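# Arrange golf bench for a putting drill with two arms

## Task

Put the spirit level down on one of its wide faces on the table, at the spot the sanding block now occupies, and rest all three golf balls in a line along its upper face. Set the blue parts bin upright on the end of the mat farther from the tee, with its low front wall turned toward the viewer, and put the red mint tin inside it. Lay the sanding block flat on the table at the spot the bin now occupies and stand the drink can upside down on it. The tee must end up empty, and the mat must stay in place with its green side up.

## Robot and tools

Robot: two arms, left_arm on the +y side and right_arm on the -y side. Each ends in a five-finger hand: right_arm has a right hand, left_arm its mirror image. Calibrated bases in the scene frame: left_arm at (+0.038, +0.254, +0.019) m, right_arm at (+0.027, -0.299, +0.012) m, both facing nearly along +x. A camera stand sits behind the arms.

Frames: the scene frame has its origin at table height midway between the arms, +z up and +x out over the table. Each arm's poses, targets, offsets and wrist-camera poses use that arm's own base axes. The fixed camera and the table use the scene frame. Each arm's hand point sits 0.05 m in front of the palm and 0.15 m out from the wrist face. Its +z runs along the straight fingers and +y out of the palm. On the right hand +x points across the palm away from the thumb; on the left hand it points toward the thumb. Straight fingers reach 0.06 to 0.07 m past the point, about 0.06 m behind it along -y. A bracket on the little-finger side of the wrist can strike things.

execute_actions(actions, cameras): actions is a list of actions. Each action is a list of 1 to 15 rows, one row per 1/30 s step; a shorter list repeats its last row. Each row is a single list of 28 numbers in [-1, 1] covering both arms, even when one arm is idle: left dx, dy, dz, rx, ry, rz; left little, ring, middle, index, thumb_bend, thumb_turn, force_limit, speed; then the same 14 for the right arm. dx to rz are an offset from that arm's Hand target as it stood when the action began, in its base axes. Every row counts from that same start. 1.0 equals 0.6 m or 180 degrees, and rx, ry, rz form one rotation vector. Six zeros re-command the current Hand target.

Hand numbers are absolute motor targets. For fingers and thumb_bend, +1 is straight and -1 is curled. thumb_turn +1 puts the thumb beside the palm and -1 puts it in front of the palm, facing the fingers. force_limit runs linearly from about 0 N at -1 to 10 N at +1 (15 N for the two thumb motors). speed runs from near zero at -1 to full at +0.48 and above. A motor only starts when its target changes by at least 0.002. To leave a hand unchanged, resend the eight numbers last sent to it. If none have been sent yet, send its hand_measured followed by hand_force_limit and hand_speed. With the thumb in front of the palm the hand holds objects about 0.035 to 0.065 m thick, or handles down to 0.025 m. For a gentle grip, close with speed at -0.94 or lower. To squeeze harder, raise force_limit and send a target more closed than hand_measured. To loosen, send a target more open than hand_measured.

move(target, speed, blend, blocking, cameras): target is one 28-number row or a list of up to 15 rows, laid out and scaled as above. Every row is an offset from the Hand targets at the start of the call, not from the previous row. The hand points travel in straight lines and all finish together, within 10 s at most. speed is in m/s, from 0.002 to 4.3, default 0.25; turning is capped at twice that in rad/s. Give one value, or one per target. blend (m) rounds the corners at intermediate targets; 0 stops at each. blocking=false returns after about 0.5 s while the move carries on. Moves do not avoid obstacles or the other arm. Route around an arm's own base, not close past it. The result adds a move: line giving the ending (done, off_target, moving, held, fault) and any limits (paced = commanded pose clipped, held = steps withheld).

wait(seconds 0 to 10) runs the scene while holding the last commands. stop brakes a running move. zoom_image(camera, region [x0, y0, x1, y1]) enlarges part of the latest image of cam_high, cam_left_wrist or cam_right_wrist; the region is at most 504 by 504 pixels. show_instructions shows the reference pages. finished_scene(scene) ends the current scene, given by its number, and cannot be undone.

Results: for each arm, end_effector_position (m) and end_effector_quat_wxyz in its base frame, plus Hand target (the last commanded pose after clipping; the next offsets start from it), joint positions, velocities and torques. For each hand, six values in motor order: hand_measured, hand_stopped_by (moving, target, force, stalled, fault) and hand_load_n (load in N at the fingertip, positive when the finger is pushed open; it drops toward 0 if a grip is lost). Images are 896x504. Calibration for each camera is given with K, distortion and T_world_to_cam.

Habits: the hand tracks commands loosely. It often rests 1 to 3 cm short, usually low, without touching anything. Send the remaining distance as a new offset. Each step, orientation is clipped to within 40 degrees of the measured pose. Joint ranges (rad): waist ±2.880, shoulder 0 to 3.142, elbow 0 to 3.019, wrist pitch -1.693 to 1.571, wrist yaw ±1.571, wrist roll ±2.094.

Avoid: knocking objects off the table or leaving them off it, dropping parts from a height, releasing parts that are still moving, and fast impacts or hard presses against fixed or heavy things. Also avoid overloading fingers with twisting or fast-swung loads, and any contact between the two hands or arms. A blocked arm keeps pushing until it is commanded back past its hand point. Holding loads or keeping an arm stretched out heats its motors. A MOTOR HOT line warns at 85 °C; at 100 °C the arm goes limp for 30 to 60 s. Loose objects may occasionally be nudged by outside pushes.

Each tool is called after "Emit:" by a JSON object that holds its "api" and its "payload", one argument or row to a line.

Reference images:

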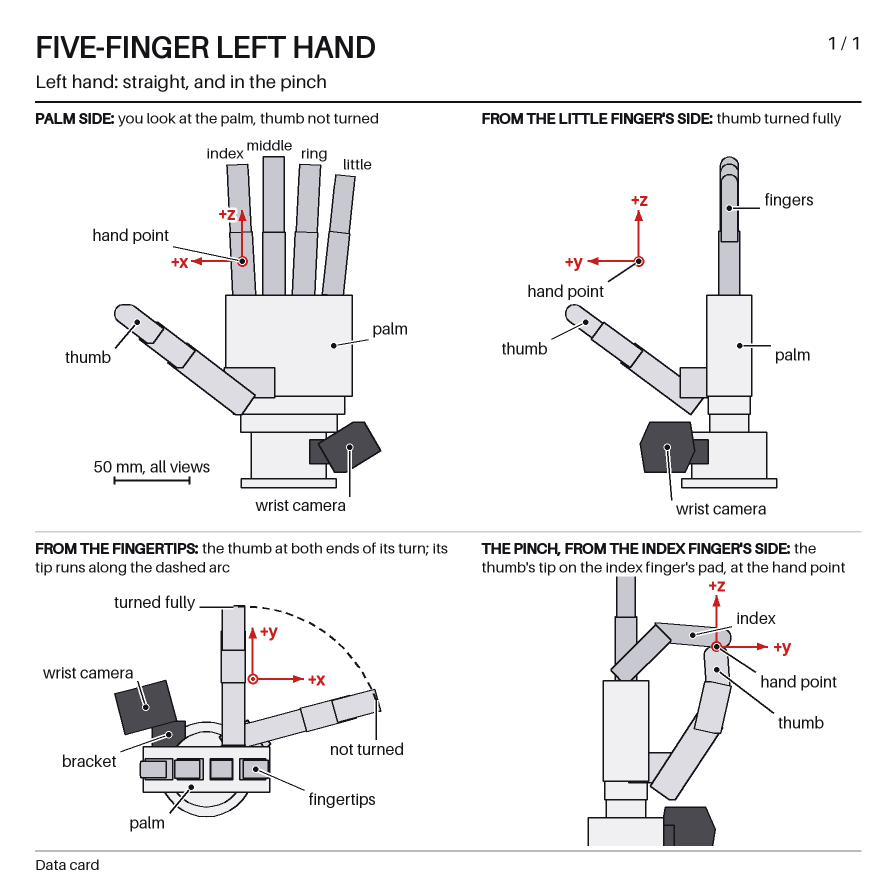

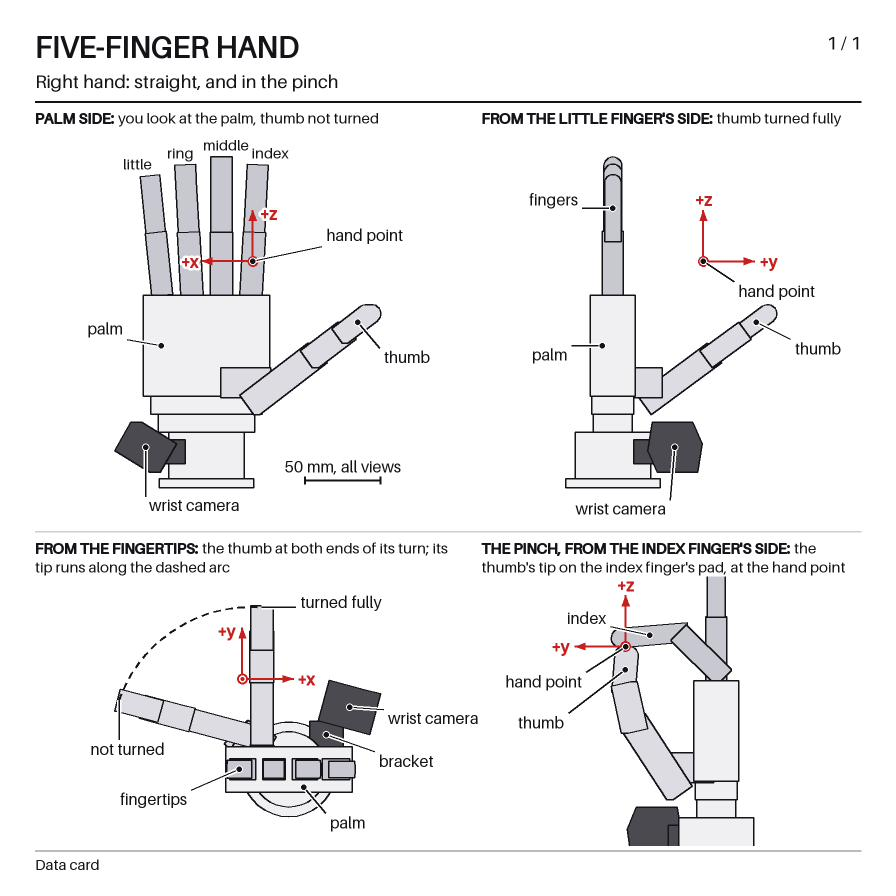

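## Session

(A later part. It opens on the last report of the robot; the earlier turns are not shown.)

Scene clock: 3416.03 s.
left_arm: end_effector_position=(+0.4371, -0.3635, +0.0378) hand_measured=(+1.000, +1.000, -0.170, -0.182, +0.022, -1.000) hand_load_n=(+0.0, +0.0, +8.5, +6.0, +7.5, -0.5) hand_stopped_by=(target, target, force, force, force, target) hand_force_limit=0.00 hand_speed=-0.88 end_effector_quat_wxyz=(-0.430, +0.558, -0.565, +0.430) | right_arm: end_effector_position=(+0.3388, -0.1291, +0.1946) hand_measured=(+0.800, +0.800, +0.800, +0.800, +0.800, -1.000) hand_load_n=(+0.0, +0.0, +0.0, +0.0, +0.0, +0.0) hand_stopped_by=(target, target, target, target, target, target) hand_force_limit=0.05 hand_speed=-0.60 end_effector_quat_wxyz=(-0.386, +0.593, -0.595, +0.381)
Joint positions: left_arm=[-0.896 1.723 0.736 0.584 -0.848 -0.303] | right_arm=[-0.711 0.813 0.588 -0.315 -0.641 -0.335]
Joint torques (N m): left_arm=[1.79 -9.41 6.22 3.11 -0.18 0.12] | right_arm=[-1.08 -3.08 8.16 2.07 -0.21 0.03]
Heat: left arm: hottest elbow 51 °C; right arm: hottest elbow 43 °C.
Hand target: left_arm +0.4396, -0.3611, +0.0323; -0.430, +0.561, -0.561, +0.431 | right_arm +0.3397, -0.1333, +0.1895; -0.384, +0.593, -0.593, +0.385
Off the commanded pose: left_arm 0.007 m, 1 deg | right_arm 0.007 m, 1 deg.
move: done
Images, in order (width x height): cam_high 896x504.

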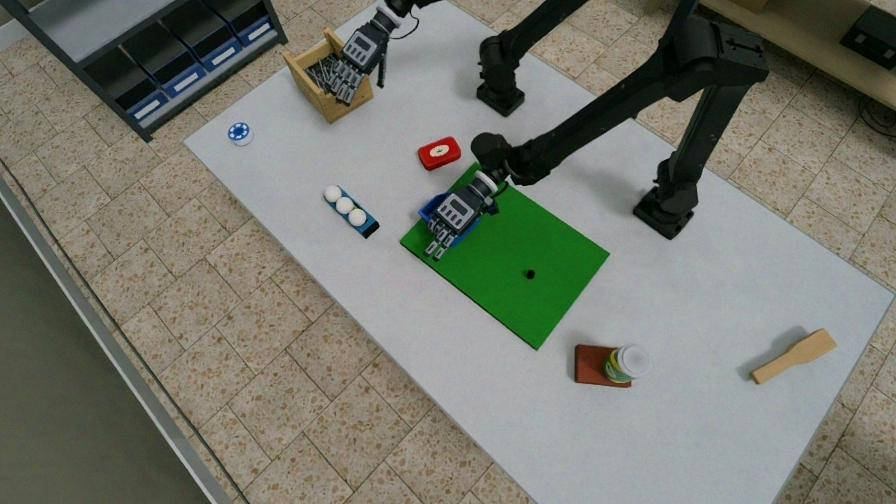

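Emit:
{"api": "move", "payload": {
  "target": [
    [0,0.03,0.05,0,0,0,1,1,-0.5,-0.5,-0.5,-1,0,-0.88,0,0,0,0,0,0,0.8,0.8,0.8,0.8,0.8,-1,0.05,-0.6],
    [0,0.03,-0.003,0,0,0,1,1,-0.5,-0.5,-0.5,-1,0,-0.88,0,0,0,0,0,0,0.8,0.8,0.8,0.8,0.8,-1,0.05,-0.6]
  ],
  "speed": 0.06,
  "cameras": ["cam_high"]
}}

Emit:
{"api": "zoom_image", "payload": {
  "camera": "cam_high",
  "region": [360, 140, 560, 280]
}}

Scene clock: 3429.93 s.
left_arm: end_effector_position=(+0.4375, -0.3468, +0.0374) hand_measured=(+1.000, +1.000, -0.170, -0.182, +0.022, -1.000) hand_load_n=(+0.0, +0.0, +8.0, +6.0, +7.0, -0.5) hand_stopped_by=(target, target, force, force, force, target) hand_force_limit=0.00 hand_speed=-0.88 end_effector_quat_wxyz=(-0.428, +0.561, -0.561, +0.434) | right_arm: end_effector_position=(+0.3388, -0.1291, +0.1946) hand_measured=(+0.800, +0.800, +0.800, +0.800, +0.800, -1.000) hand_load_n=(-0.5, +0.0, +0.0, +0.0, +0.0, +0.0) hand_stopped_by=(target, target, target, target, target, target) hand_force_limit=0.05 hand_speed=-0.60 end_effector_quat_wxyz=(-0.386, +0.593, -0.595, +0.381)
Joint positions: left_arm=[-0.868 1.704 0.695 0.621 -0.823 -0.299] | right_arm=[-0.711 0.813 0.588 -0.315 -0.641 -0.335]
Joint torques (N m): left_arm=[1.85 -8.88 6.05 3.07 -0.17 0.22] | right_arm=[-1.03 -3.08 8.16 2.07 -0.21 0.03]
Heat: left arm: hottest elbow 50 °C; right arm: hottest elbow 43 °C.
Hand target: left_arm +0.4396, -0.3432, +0.0304; -0.430, +0.561, -0.561, +0.431 | right_arm +0.3397, -0.1333, +0.1895; -0.384, +0.593, -0.593, +0.385
Off the commanded pose: left_arm 0.008 m, 0 deg | right_arm 0.007 m, 1 deg.
move: done
Images, in order (width x height): cam_high 896x504.

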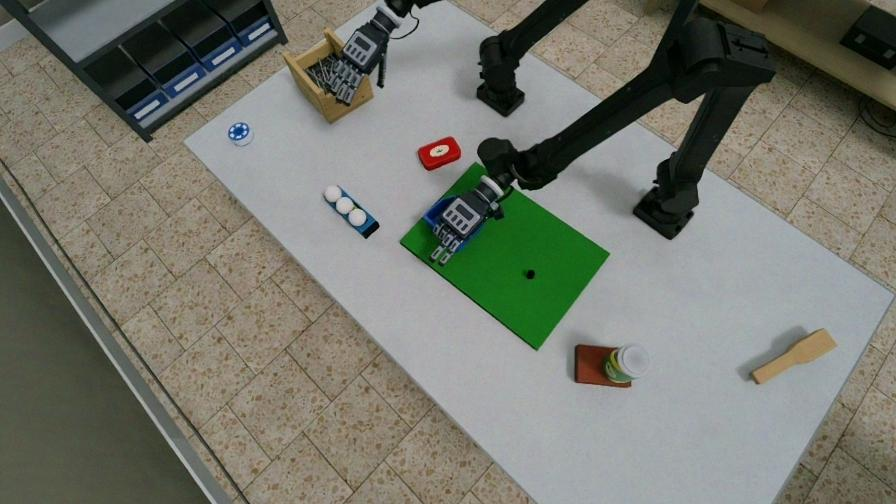

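Scaled by 2.520.

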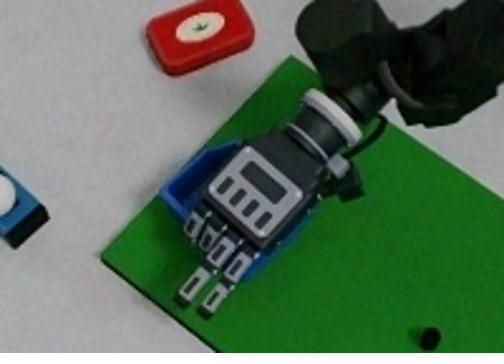

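Emit:
{"api": "move", "payload": {
  "target": [
    [0,0,0,0,0,0,1,1,0.25,0.25,0.25,-1,0.1,-0.8,0,0,0,0,0,0,0.8,0.8,0.8,0.8,0.8,-1,0.05,-0.6],
    [0,0,0.12,0,0,0,1,1,0.25,0.25,0.25,-1,0.1,-0.8,0,0,0,0,0,0,0.8,0.8,0.8,0.8,0.8,-1,0.05,-0.6],
    [-0.1,0.1,0.26,0,0,0,1,1,0.25,0.25,0.25,-1,0.1,-0.8,0,0,0,0,0,0,0.8,0.8,0.8,0.8,0.8,-1,0.05,-0.6]
  ],
  "blend": [0,0.02,0],
  "speed": [0.06,0.08,0.2],
  "cameras": ["cam_high"]
}}

Emit:
{"api": "move", "payload": {
  "target": [
    [-0.2,0.45,0.08,0,0,0.1,1,1,0.25,0.25,0.25,-1,0.1,-0.8,0,0,0,0,0,0,0.8,0.8,0.8,0.8,0.8,-1,0.05,-0.6],
    [-0.2,0.65,0.0,0,0,0.2,1,1,1,1,1,-1,0.1,-0.5,0,0,0,0,0,0,0.8,0.8,0.8,0.8,0.8,-1,0.05,-0.6],
    [-0.2,0.72,-0.08,0,0,0.2,1,1,1,1,1,-1,0.1,-0.5,0,0,0,0,0,0,0.8,0.8,0.8,0.8,0.8,-1,0.05,-0.6]
  ],
  "blend": [0.04,0.03,0],
  "speed": 0.25,
  "cameras": ["cam_high","cam_right_wrist"]
}}

Emit:
{"api": "zoom_image", "payload": {
  "camera": "cam_high",
  "region": [360, 120, 560, 280]
}}

Scene clock: 3460.33 s.
left_arm: end_effector_position=(+0.3827, -0.2811, +0.1911) hand_measured=(+1.000, +1.000, +0.250, +0.250, +0.250, -1.000) hand_load_n=(+0.0, +0.0, +0.0, +0.0, +0.0, +0.0) hand_stopped_by=(target, target, target, target, target, target) hand_force_limit=0.10 hand_speed=-0.80 end_effector_quat_wxyz=(-0.432, +0.562, -0.556, +0.435) | right_arm: end_effector_position=(+0.3388, -0.1291, +0.1946) hand_measured=(+0.800, +0.800, +0.800, +0.800, +0.800, -1.000) hand_load_n=(+0.0, +0.0, -0.5, +0.0, +0.0, +0.0) hand_stopped_by=(target, target, target, target, target, target) hand_force_limit=0.05 hand_speed=-0.60 end_effector_quat_wxyz=(-0.386, +0.593, -0.595, +0.381)
Joint positions: left_arm=[-0.872 1.121 0.643 0.097 -0.838 -0.299] | right_arm=[-0.711 0.813 0.588 -0.315 -0.641 -0.335]
Joint torques (N m): left_arm=[0.62 -5.54 9.21 1.8 -0.29 0.13] | right_arm=[-1.03 -3.08 8.16 2.07 -0.21 0.03]
Heat: left arm: hottest elbow 51 °C; right arm: hottest elbow 43 °C.
Hand target: left_arm +0.3795, -0.2832, +0.1865; -0.430, +0.561, -0.561, +0.431 | right_arm +0.3397, -0.1333, +0.1895; -0.384, +0.593, -0.593, +0.385
Off the commanded pose: left_arm 0.006 m, 1 deg | right_arm 0.007 m, 1 deg.
move: done
Images, in order (width x height): cam_high 896x504.

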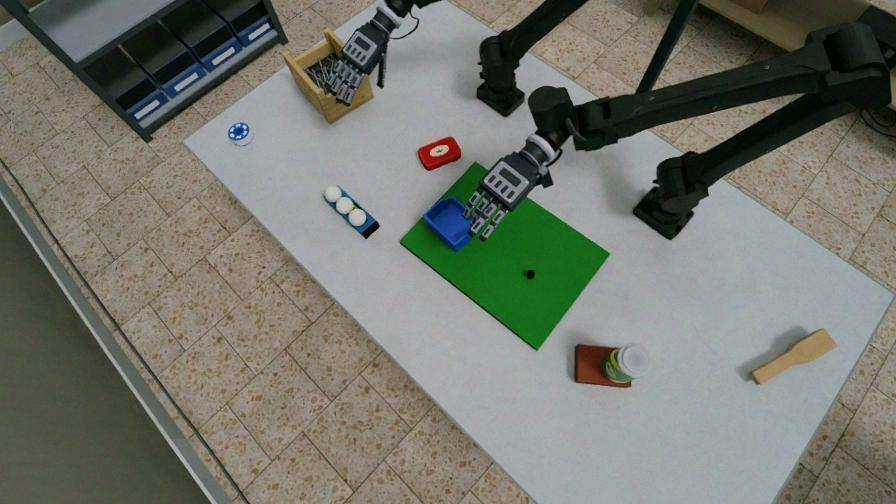

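Scene clock: 3465.23 s.
left_arm: end_effector_position=(+0.2569, +0.1468, +0.1345) hand_measured=(+1.000, +1.000, +1.000, +1.000, +1.000, -1.000) hand_load_n=(+0.0, +0.0, +0.0, +0.0, +0.0, +0.5) hand_stopped_by=(target, target, target, target, target, target) hand_force_limit=0.10 hand_speed=-0.50 end_effector_quat_wxyz=(-0.536, +0.713, -0.358, +0.276) | right_arm: end_effector_position=(+0.3388, -0.1291, +0.1946) hand_measured=(+0.800, +0.800, +0.800, +0.800, +0.800, -1.000) hand_load_n=(+0.0, +0.0, +0.0, +0.0, +0.0, +0.0) hand_stopped_by=(target, target, target, target, target, target) hand_force_limit=0.05 hand_speed=-0.60 end_effector_quat_wxyz=(-0.386, +0.593, -0.595, +0.381)
Joint positions: left_arm=[0.623 0.246 0.186 -0.216 -0.007 -0.012] | right_arm=[-0.711 0.813 0.588 -0.315 -0.641 -0.335]
Joint torques (N m): left_arm=[1.26 1.44 10.78 3.54 0.05 0.3] | right_arm=[-1.08 -3.14 8.16 2.09 -0.21 0.03]
Heat: left arm: hottest elbow 51 °C; right arm: hottest elbow 43 °C.
Hand target: left_arm +0.2595, +0.1488, +0.1384; -0.542, +0.707, -0.361, +0.277 | right_arm +0.3397, -0.1333, +0.1895; -0.384, +0.593, -0.593, +0.385
Off the commanded pose: left_arm 0.005 m, 1 deg | right_arm 0.007 m, 1 deg.
move: done; blend cut to 0 m at target 2
camera_calibration:
cam_right_wrist: T_world_to_cam=[[-0.361312, -0.201534, -0.910405, 0.282186], [-0.594235, 0.802178, 0.0582582, 0.287401], [0.718566, 0.562044, -0.409596, 0.0257109], [0, 0, 0, 1]] pos_world=[0.254266, -0.188128, 0.250691]
Images, in order (width x height): cam_high 896x504, cam_right_wrist 896x504.

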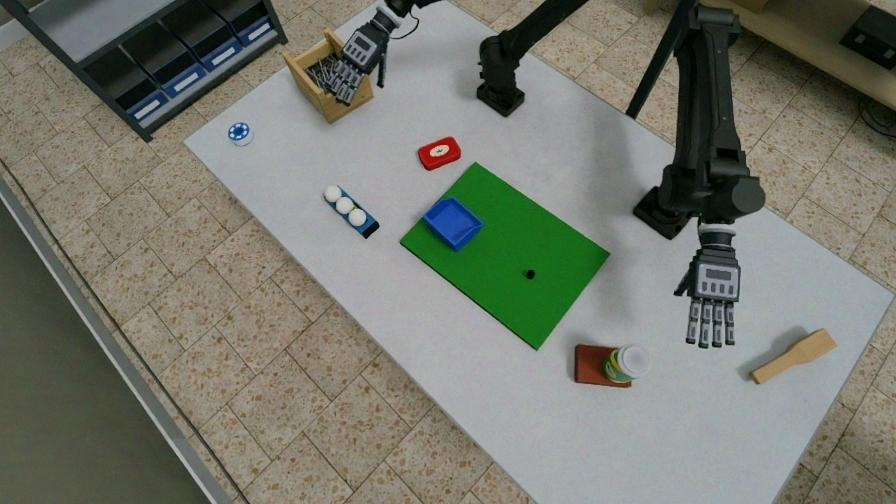

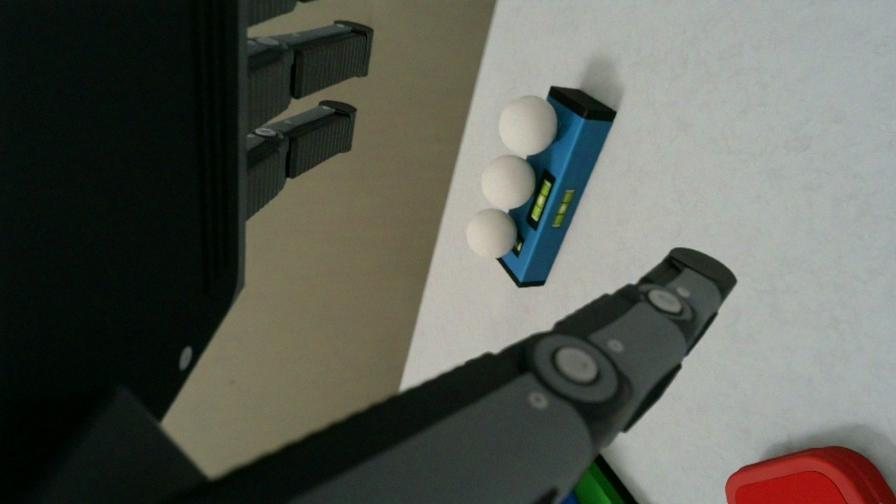

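Scaled by 2.520.

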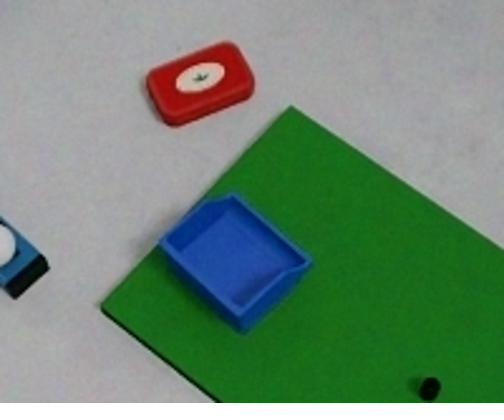

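Emit:
{"api": "move", "payload": {
  "target": [
    [0,0,0,0,0,0,1,1,1,1,1,-1,0.1,-0.5,-0.176,0.2305,-0.08,-0.0303,0.0495,0.3547,0.8,0.8,0.8,0.8,0.8,-1,0.05,-0.6]
  ],
  "speed": 0.2,
  "cameras": ["cam_high","cam_right_wrist"]
}}

Emit:
{"api": "zoom_image", "payload": {
  "camera": "cam_high",
  "region": [380, 80, 540, 200]
}}

Scene clock: 3531.97 s.
left_arm: end_effector_position=(+0.2568, +0.1469, +0.1345) hand_measured=(+1.000, +1.000, +1.000, +1.000, +1.000, -1.000) hand_load_n=(+0.0, +0.0, +0.0, +0.0, +0.0, +0.0) hand_stopped_by=(target, target, target, target, target, target) hand_force_limit=0.10 hand_speed=-0.50 end_effector_quat_wxyz=(-0.536, +0.713, -0.358, +0.276) | right_arm: end_effector_position=(+0.2173, +0.0131, +0.1247) hand_measured=(+0.800, +0.800, +0.800, +0.800, +0.800, -1.000) hand_load_n=(+0.0, +0.0, +0.0, -0.5, +0.5, +0.0) hand_stopped_by=(target, target, target, target, target, target) hand_force_limit=0.05 hand_speed=-0.60 end_effector_quat_wxyz=(-0.463, +0.855, -0.216, +0.092)
Joint positions: left_arm=[0.623 0.246 0.186 -0.216 -0.007 -0.012] | right_arm=[-0.547 1.015 0.657 -1.369 -0.974 -1.707]
Joint torques (N m): left_arm=[1.2 1.44 10.77 3.54 0.04 0.26] | right_arm=[0.38 -3.37 11.78 -0.69 -0.46 0.04]
Heat: left arm: hottest elbow 55 °C; right arm: hottest elbow 44 °C.
Hand target: left_arm +0.2595, +0.1488, +0.1384; -0.542, +0.707, -0.361, +0.277 | right_arm +0.2341, +0.0050, +0.1415; -0.458, +0.860, -0.199, +0.105
Off the commanded pose: left_arm 0.005 m, 1 deg | right_arm 0.025 m, 3 deg.
move: off_target (right_arm)
camera_calibration:
cam_right_wrist: T_world_to_cam=[[-0.0759509, -0.52915, -0.845122, 0.137502], [-0.971363, -0.152104, 0.182532, 0.184159], [-0.225134, 0.834784, -0.502444, 0.217587], [0, 0, 0, 1]] pos_world=[0.238315, -0.0808679, 0.191916]
Images, in order (width x height): cam_high 896x504, cam_right_wrist 896x504.

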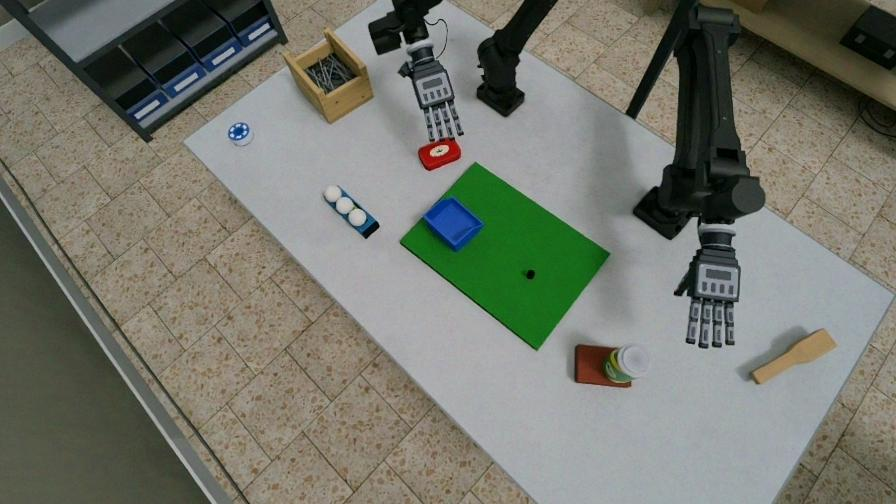

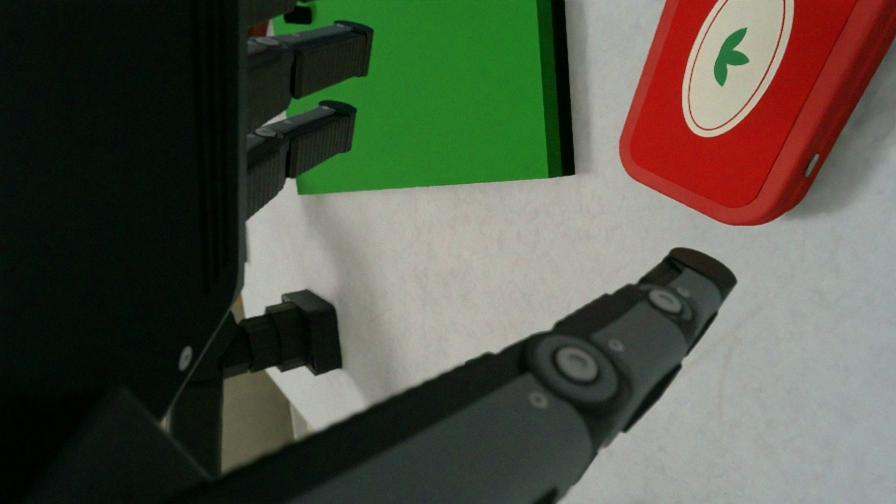

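Scaled by 3.150.

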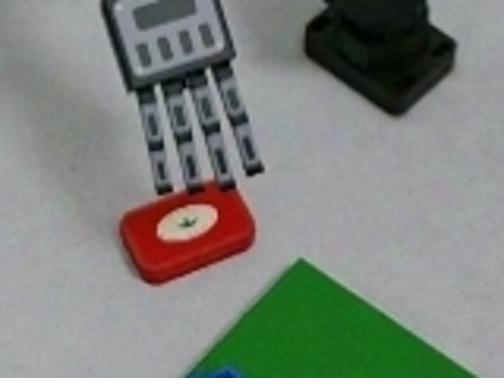

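Emit:
{"api": "move", "payload": {
  "target": [
    [0,0,0,0,0,0,1,1,1,1,1,-1,0.1,-0.5,-0.002,0.006,-0.145,0,0,0.022,0.8,0.8,0.8,0.8,0.8,-1,0.05,-0.6]
  ],
  "speed": 0.15,
  "cameras": ["cam_high","cam_right_wrist"]
}}

Emit:
{"api": "zoom_image", "payload": {
  "camera": "cam_high",
  "region": [380, 80, 540, 200]
}}

Scene clock: 3554.47 s.
left_arm: end_effector_position=(+0.2568, +0.1469, +0.1345) hand_measured=(+1.000, +1.000, +1.000, +1.000, +1.000, -1.000) hand_load_n=(+0.0, +0.0, +0.0, +0.0, +0.0, +0.0) hand_stopped_by=(target, target, target, target, target, target) hand_force_limit=0.10 hand_speed=-0.50 end_effector_quat_wxyz=(-0.536, +0.713, -0.358, +0.276) | right_arm: end_effector_position=(+0.2323, +0.0056, +0.0578) hand_measured=(+0.800, +0.800, +0.800, +0.800, +0.800, -1.000) hand_load_n=(+0.0, +0.0, +0.0, +0.0, +0.0, +0.0) hand_stopped_by=(target, target, target, target, target, target) hand_force_limit=0.05 hand_speed=-0.60 end_effector_quat_wxyz=(-0.461, +0.864, -0.180, +0.090)
Joint positions: left_arm=[0.623 0.246 0.186 -0.216 -0.007 -0.012] | right_arm=[-0.529 1.198 0.586 -1.15 -0.966 -1.791]
Joint torques (N m): left_arm=[1.26 1.49 10.78 3.52 0.05 0.26] | right_arm=[0.67 -5.19 5.97 0.13 -0.48 0.02]
Heat: left arm: hottest elbow 55 °C; right arm: hottest elbow 48 °C.
Hand target: left_arm +0.2595, +0.1488, +0.1384; -0.542, +0.707, -0.361, +0.277 | right_arm +0.2328, +0.0085, +0.0544; -0.461, +0.867, -0.169, +0.089
Off the commanded pose: left_arm 0.005 m, 1 deg | right_arm 0.005 m, 1 deg.
move: done
camera_calibration:
cam_right_wrist: T_world_to_cam=[[-0.0159519, -0.546357, -0.8374, 0.0638159], [-0.964112, -0.213576, 0.157712, 0.209797], [-0.265016, 0.809863, -0.523343, 0.204153], [0, 0, 0, 1]] pos_world=[0.257389, -0.0856626, 0.127194]
Images, in order (width x height): cam_high 896x504, cam_right_wrist 896x504.

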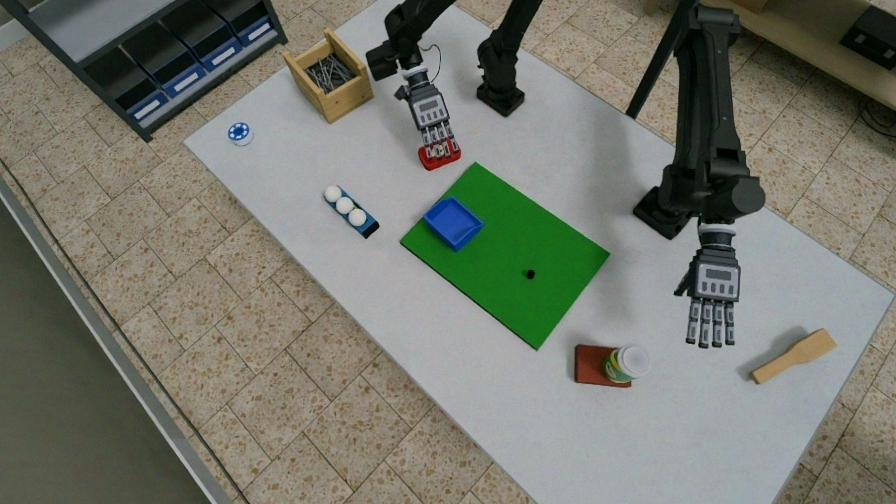

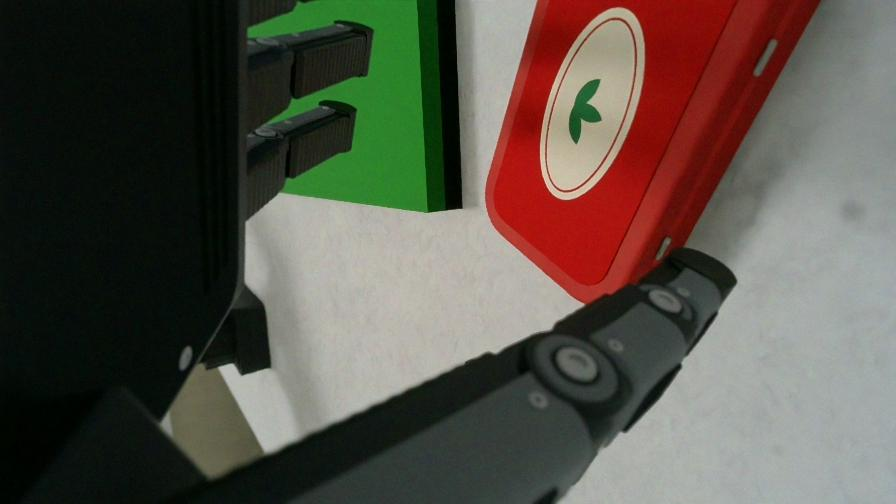

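Scaled by 3.150.

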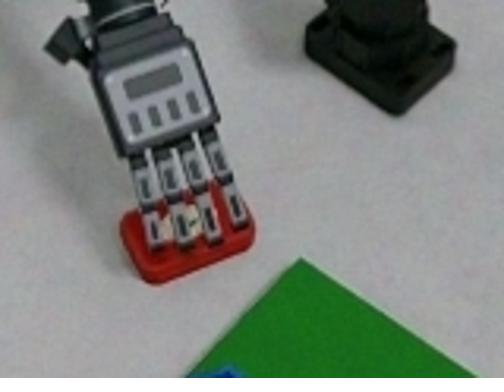

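Emit:
{"api": "move", "payload": {
  "target": [
    [0,0,0,0,0,0,1,1,1,1,1,-1,0.1,-0.5,0.001,0.001,-0.07,0,0,0,0.8,0.8,0.8,0.8,0.8,-1,0.05,-0.6]
  ],
  "speed": 0.08,
  "cameras": ["cam_high","cam_right_wrist"]
}}

Emit:
{"api": "zoom_image", "payload": {
  "camera": "cam_high",
  "region": [380, 80, 540, 200]
}}

Scene clock: 3575.47 s.
left_arm: end_effector_position=(+0.2568, +0.1469, +0.1345) hand_measured=(+1.000, +1.000, +1.000, +1.000, +1.000, -1.000) hand_load_n=(+0.0, +0.0, +0.0, +0.0, +0.0, +0.0) hand_stopped_by=(target, target, target, target, target, target) hand_force_limit=0.10 hand_speed=-0.50 end_effector_quat_wxyz=(-0.536, +0.713, -0.358, +0.276) | right_arm: end_effector_position=(+0.2348, +0.0048, +0.0166) hand_measured=(+0.800, +0.800, +0.800, +0.800, +0.800, -1.000) hand_load_n=(+0.0, +0.0, +0.0, +0.0, +0.0, +0.0) hand_stopped_by=(target, target, target, target, target, target) hand_force_limit=0.05 hand_speed=-0.60 end_effector_quat_wxyz=(-0.460, +0.865, -0.175, +0.094)
Joint positions: left_arm=[0.623 0.246 0.186 -0.216 -0.007 -0.012] | right_arm=[-0.526 1.299 0.53 -0.983 -0.966 -1.792]
Joint torques (N m): left_arm=[1.2 1.49 10.77 3.52 0.05 0.26] | right_arm=[0.67 -5.25 5.08 0.14 -0.51 0.1]
Heat: left arm: hottest elbow 56 °C; right arm: hottest elbow 42 °C.
Hand target: left_arm +0.2595, +0.1488, +0.1384; -0.542, +0.707, -0.361, +0.277 | right_arm +0.2334, +0.0092, +0.0124; -0.461, +0.867, -0.169, +0.089
Off the commanded pose: left_arm 0.005 m, 1 deg | right_arm 0.006 m, 1 deg.
move: done
camera_calibration:
cam_right_wrist: T_world_to_cam=[[-0.00505674, -0.551251, -0.834324, 0.0263295], [-0.964833, -0.216589, 0.148952, 0.21902], [-0.262815, 0.805737, -0.53077, 0.183587], [0, 0, 0, 1]] pos_world=[0.2597, -0.0859716, 0.0867866]
Images, in order (width x height): cam_high 896x504, cam_right_wrist 896x504.

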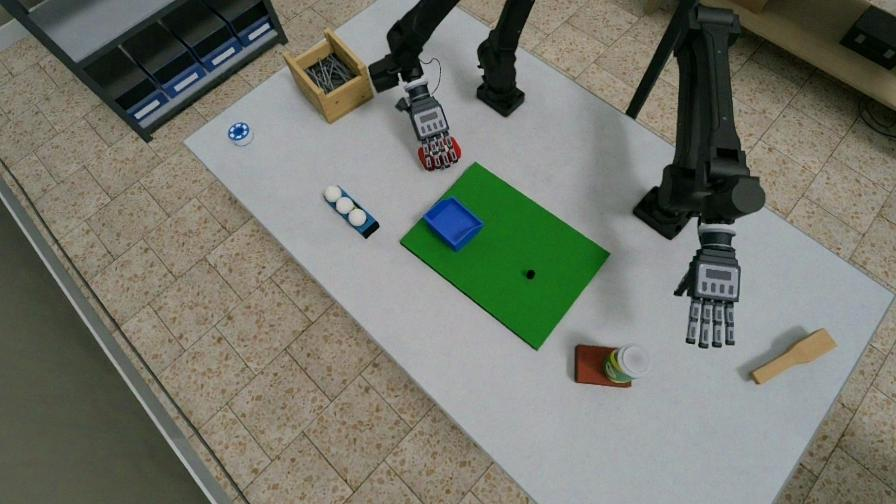

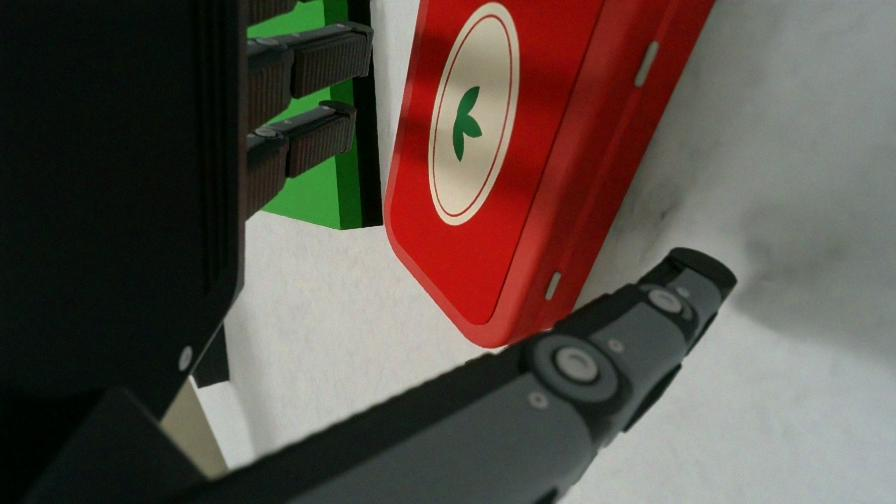

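Scaled by 3.150.

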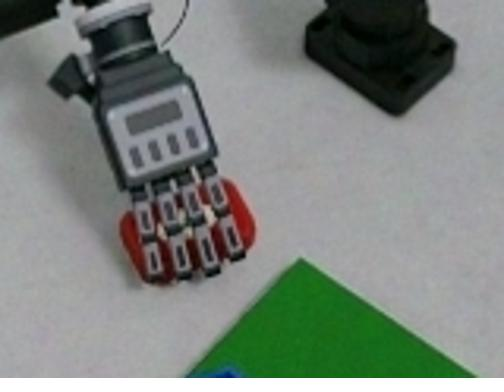

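Emit:
{"api": "move", "payload": {
  "target": [
    [0,0,0,0,0,0,1,1,1,1,1,-1,0.1,-0.5,0.001,0.007,-0.009,0,0,0,0.8,0.8,0.8,0.8,0.8,-1,0.05,-0.6]
  ],
  "speed": 0.08,
  "cameras": []
}}

Emit:
{"api": "move", "payload": {
  "target": [
    [0,0,0,0,0,0,1,1,1,1,1,-1,0.1,-0.5,0,0,0,0,0,0,0.2,0.2,0.2,0.2,0.2,-1,0.05,-0.85]
  ],
  "cameras": ["cam_high","cam_right_wrist"]
}}

Scene clock: 3588.60 s.
left_arm: end_effector_position=(+0.2568, +0.1469, +0.1345) hand_measured=(+1.000, +1.000, +1.000, +1.000, +1.000, -1.000) hand_load_n=(-0.5, +0.0, +0.0, +0.0, +0.0, +0.0) hand_stopped_by=(target, target, target, target, target, target) hand_force_limit=0.10 hand_speed=-0.50 end_effector_quat_wxyz=(-0.536, +0.713, -0.358, +0.276) | right_arm: end_effector_position=(+0.2369, +0.0075, +0.0117) hand_measured=(+0.800, +0.800, +0.800, +0.800, +0.800, -1.000) hand_load_n=(+0.0, +0.0, +0.0, +0.0, +0.0, +0.0) hand_stopped_by=(target, target, target, target, target, target) hand_force_limit=0.05 hand_speed=-0.60 end_effector_quat_wxyz=(-0.457, +0.867, -0.169, +0.099)
Joint positions: left_arm=[0.623 0.246 0.186 -0.216 -0.007 -0.012] | right_arm=[-0.51 1.301 0.518 -0.941 -0.966 -1.776]
Joint torques (N m): left_arm=[1.2 1.49 10.77 3.52 0.05 0.26] | right_arm=[0.67 -5.01 4.94 0.18 -0.62 0.17]
Heat: left arm: hottest elbow 56 °C; right arm: hottest elbow 39 °C.
Hand target: left_arm +0.2595, +0.1488, +0.1384; -0.542, +0.707, -0.361, +0.277 | right_arm +0.2342, +0.0132, +0.0071; -0.461, +0.867, -0.169, +0.090
Off the commanded pose: left_arm 0.005 m, 1 deg | right_arm 0.008 m, 1 deg.
move: done
No camera images: "cameras" was empty.

Scene clock: 3589.90 s.
left_arm: end_effector_position=(+0.2568, +0.1469, +0.1345) hand_measured=(+1.000, +1.000, +1.000, +1.000, +1.000, -1.000) hand_load_n=(+0.0, -0.5, +0.0, +0.0, +0.0, +0.0) hand_stopped_by=(target, target, target, target, target, target) hand_force_limit=0.10 hand_speed=-0.50 end_effector_quat_wxyz=(-0.536, +0.713, -0.358, +0.276) | right_arm: end_effector_position=(+0.2377, +0.0092, +0.0127) hand_measured=(+0.372, +0.412, +0.400, +0.414, +0.618, -1.000) hand_load_n=(+5.0, +0.5, +9.0, +3.5, +16.5, +4.0) hand_stopped_by=(force, force, force, force, force, target) hand_force_limit=0.05 hand_speed=-0.85 end_effector_quat_wxyz=(-0.461, +0.866, -0.169, +0.099)
Joint positions: left_arm=[0.623 0.246 0.186 -0.216 -0.007 -0.012] | right_arm=[-0.507 1.301 0.518 -0.941 -0.974 -1.774]
Joint torques (N m): left_arm=[1.26 1.49 10.77 3.54 0.05 0.26] | right_arm=[0.44 -5.01 4.96 0.2 -0.29 0.19]
Heat: left arm: hottest elbow 56 °C; right arm: hottest elbow 39 °C.
Hand target: left_arm +0.2595, +0.1488, +0.1384; -0.542, +0.707, -0.361, +0.277 | right_arm +0.2342, +0.0133, +0.0071; -0.461, +0.867, -0.169, +0.090
Off the commanded pose: left_arm 0.005 m, 1 deg | right_arm 0.008 m, 1 deg.
move: done
camera_calibration:
cam_right_wrist: T_world_to_cam=[[0.0109051, -0.552229, -0.833621, 0.0217554], [-0.96537, -0.223129, 0.135182, 0.223634], [-0.260656, 0.803279, -0.535538, 0.178261], [0, 0, 0, 1]] pos_world=[0.262117, -0.0812807, 0.0833704]
Images, in order (width x height): cam_high 896x504, cam_right_wrist 896x504.

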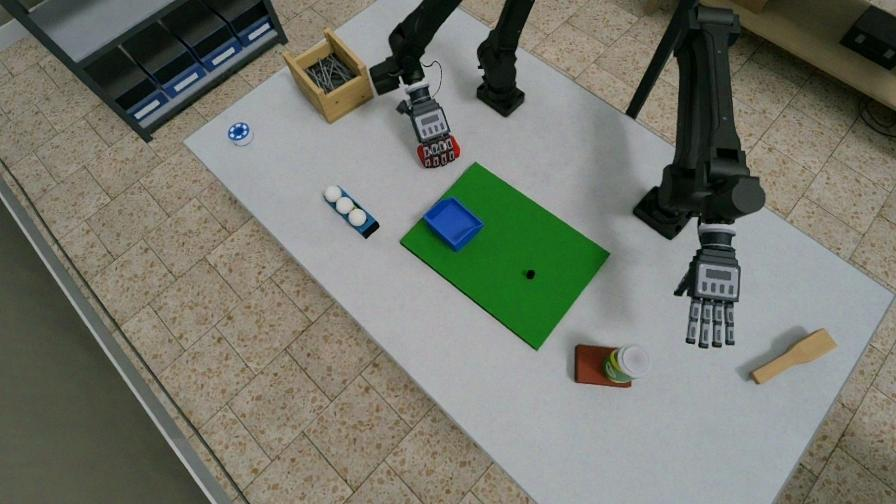

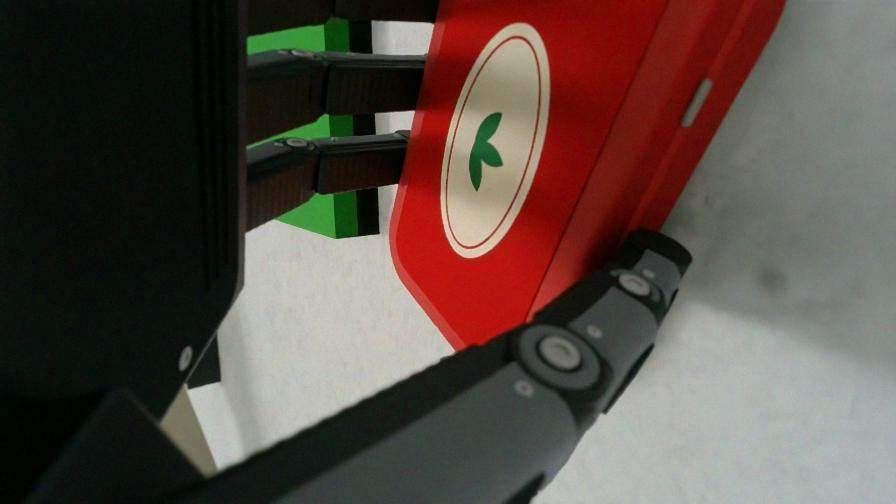

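Emit:
{"api": "move", "payload": {
  "target": [
    [0,0,0,0,0,0,1,1,1,1,1,-1,0.1,-0.5,0,0,0.16,0,0,0,0.2,0.2,0.2,0.2,0.2,-1,0.05,-0.85]
  ],
  "speed": 0.1,
  "cameras": ["cam_high","cam_right_wrist"]
}}

Emit:
{"api": "zoom_image", "payload": {
  "camera": "cam_high",
  "region": [410, 180, 500, 265]
}}

Scene clock: 3677.93 s.
left_arm: end_effector_position=(+0.2568, +0.1469, +0.1345) hand_measured=(+1.000, +1.000, +1.000, +1.000, +1.000, -1.000) hand_load_n=(+0.0, +0.0, +0.0, +0.0, +0.0, +0.0) hand_stopped_by=(target, target, target, target, target, target) hand_force_limit=0.10 hand_speed=-0.50 end_effector_quat_wxyz=(-0.536, +0.713, -0.358, +0.276) | right_arm: end_effector_position=(+0.2167, +0.0201, +0.0845) hand_measured=(+0.372, +0.412, +0.400, +0.414, +0.618, -1.000) hand_load_n=(+4.5, +0.0, +8.5, +3.0, +17.5, +4.0) hand_stopped_by=(force, force, force, force, force, target) hand_force_limit=0.05 hand_speed=-0.85 end_effector_quat_wxyz=(-0.467, +0.862, -0.184, +0.071)
Joint positions: left_arm=[0.623 0.246 0.186 -0.216 -0.007 -0.012] | right_arm=[-0.506 1.113 0.6 -1.271 -0.967 -1.767]
Joint torques (N m): left_arm=[1.2 1.44 10.78 3.54 0.04 0.26] | right_arm=[0.44 -5.77 10.78 -0.84 -0.58 0.15]
Heat: left arm: hottest elbow 57 °C; right arm: hottest elbow 33 °C.
Hand target: left_arm +0.2595, +0.1488, +0.1384; -0.542, +0.707, -0.361, +0.277 | right_arm +0.2340, +0.0133, +0.1030; -0.461, +0.867, -0.169, +0.089
Off the commanded pose: left_arm 0.005 m, 1 deg | right_arm 0.026 m, 3 deg.
move: off_target (right_arm)
camera_calibration:
cam_right_wrist: T_world_to_cam=[[-0.0409197, -0.53049, -0.846703, 0.0997953], [-0.955655, -0.226561, 0.188133, 0.189598], [-0.291632, 0.816854, -0.497694, 0.205737], [0, 0, 0, 1]] pos_world=[0.245273, -0.0721616, 0.151222]
Images, in order (width x height): cam_high 896x504, cam_right_wrist 896x504.

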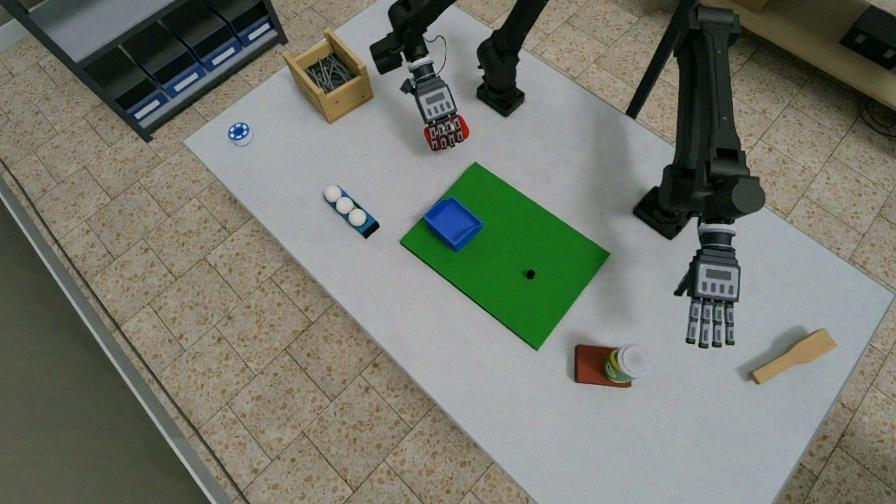

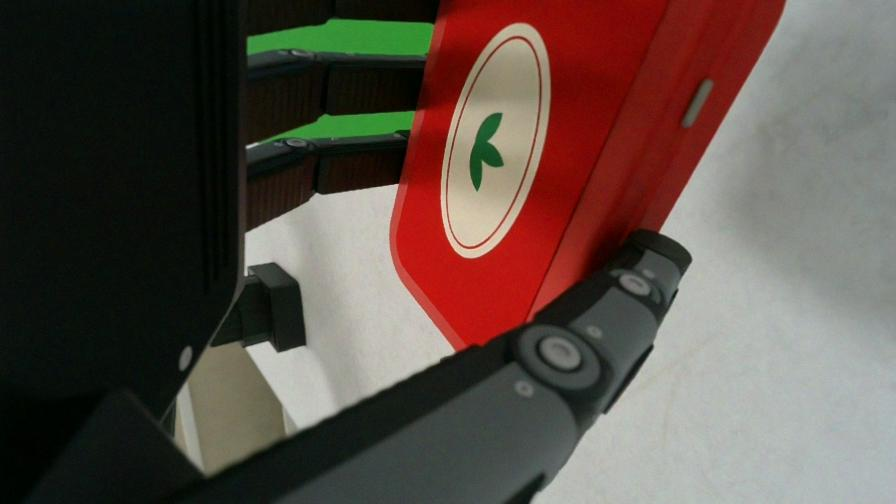

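Scaled by 5.600.

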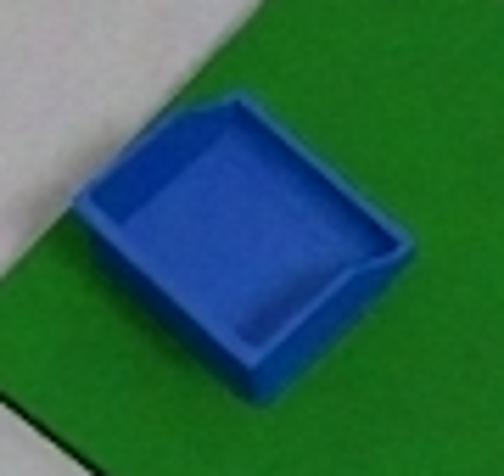

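Emit:
{"api": "move", "payload": {
  "target": [
    [0,0,0,0,0,0,1,1,1,1,1,-1,0.1,-0.5,0.2767,0.353,0.12,0,0,-0.4056,0.2,0.2,0.2,0.2,0.2,-1,0.05,-0.85],
    [0,0,0,0,0,0,1,1,1,1,1,-1,0.1,-0.5,0.2767,0.353,0.04,0,0,-0.4056,0.2,0.2,0.2,0.2,0.2,-1,0.05,-0.85]
  ],
  "speed": [0.2,0.1],
  "cameras": ["cam_high","cam_right_wrist"]
}}

Emit:
{"api": "zoom_image", "payload": {
  "camera": "cam_high",
  "region": [400, 150, 520, 270]
}}

Scene clock: 3723.00 s.
left_arm: end_effector_position=(+0.2568, +0.1469, +0.1345) hand_measured=(+1.000, +1.000, +1.000, +1.000, +1.000, -1.000) hand_load_n=(+0.0, +0.0, +0.0, +0.0, +0.0, +0.0) hand_stopped_by=(target, target, target, target, target, target) hand_force_limit=0.10 hand_speed=-0.50 end_effector_quat_wxyz=(-0.536, +0.713, -0.358, +0.276) | right_arm: end_effector_position=(+0.3981, +0.2177, +0.1256) hand_measured=(+0.372, +0.412, +0.400, +0.414, +0.618, -1.000) hand_load_n=(+4.5, +0.0, +8.5, +3.0, +17.0, +4.5) hand_stopped_by=(force, force, force, force, force, target) hand_force_limit=0.05 hand_speed=-0.85 end_effector_quat_wxyz=(-0.306, +0.600, -0.653, +0.346)
Joint positions: left_arm=[0.623 0.246 0.186 -0.216 -0.007 -0.012] | right_arm=[0.639 1.183 0.725 -0.301 0.588 0.464]
Joint torques (N m): left_arm=[1.26 1.49 10.77 3.54 0.04 0.26] | right_arm=[0.38 -6.89 8.05 1.94 0.63 0.2]
Heat: left arm: hottest elbow 57 °C; right arm: hottest elbow 47 °C.
Hand target: left_arm +0.2595, +0.1488, +0.1384; -0.542, +0.707, -0.361, +0.277 | right_arm +0.4002, +0.2251, +0.1271; -0.317, +0.596, -0.651, +0.346
Off the commanded pose: left_arm 0.005 m, 1 deg | right_arm 0.008 m, 1 deg.
move: done
camera_calibration:
cam_right_wrist: T_world_to_cam=[[-0.541443, -0.173504, -0.82264, 0.365229], [-0.496743, 0.85544, 0.146524, -0.013003], [0.678296, 0.487975, -0.549358, -0.190332], [0, 0, 0, 1]] pos_world=[0.320393, 0.167369, 0.197796]
Images, in order (width x height): cam_high 896x504, cam_right_wrist 896x504.

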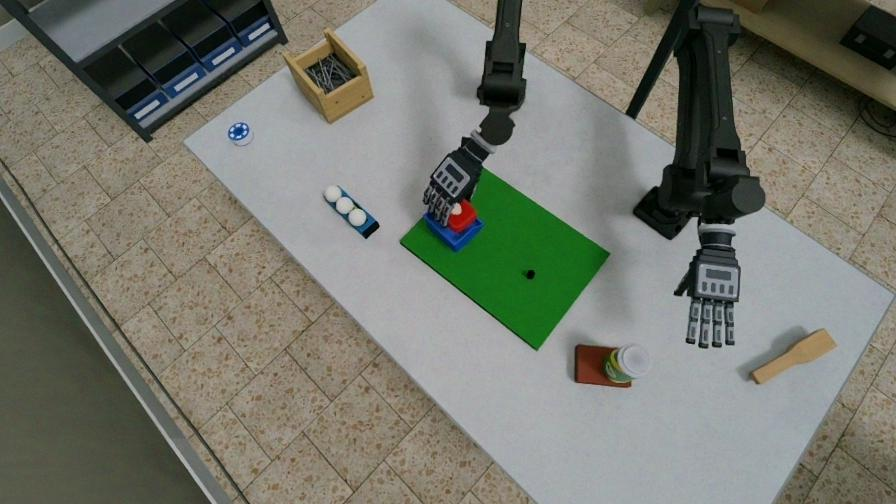

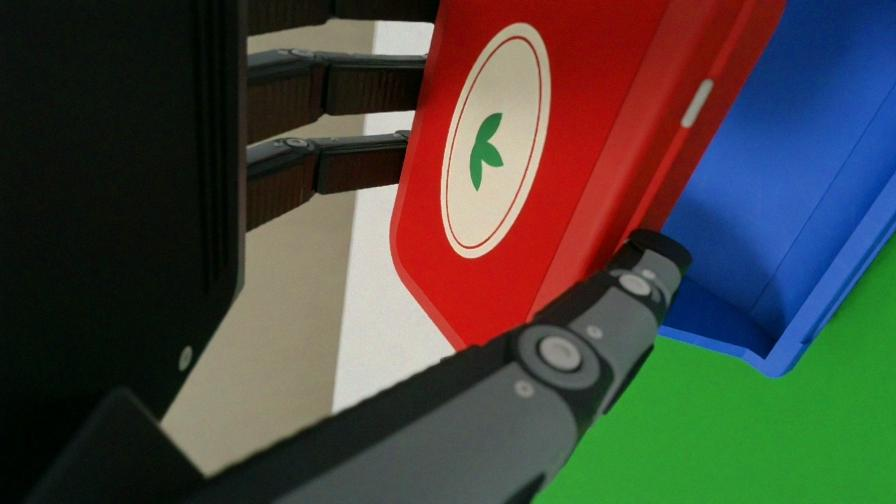

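Scaled by 4.200.

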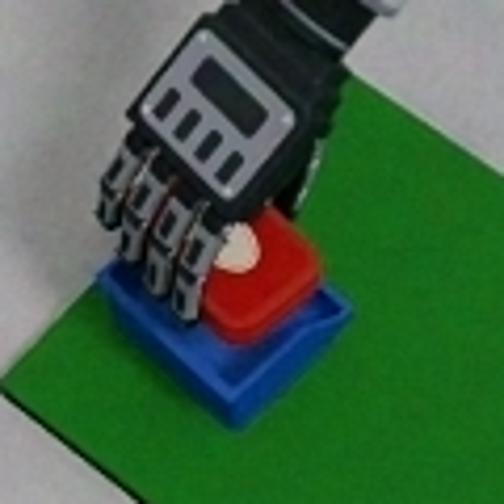

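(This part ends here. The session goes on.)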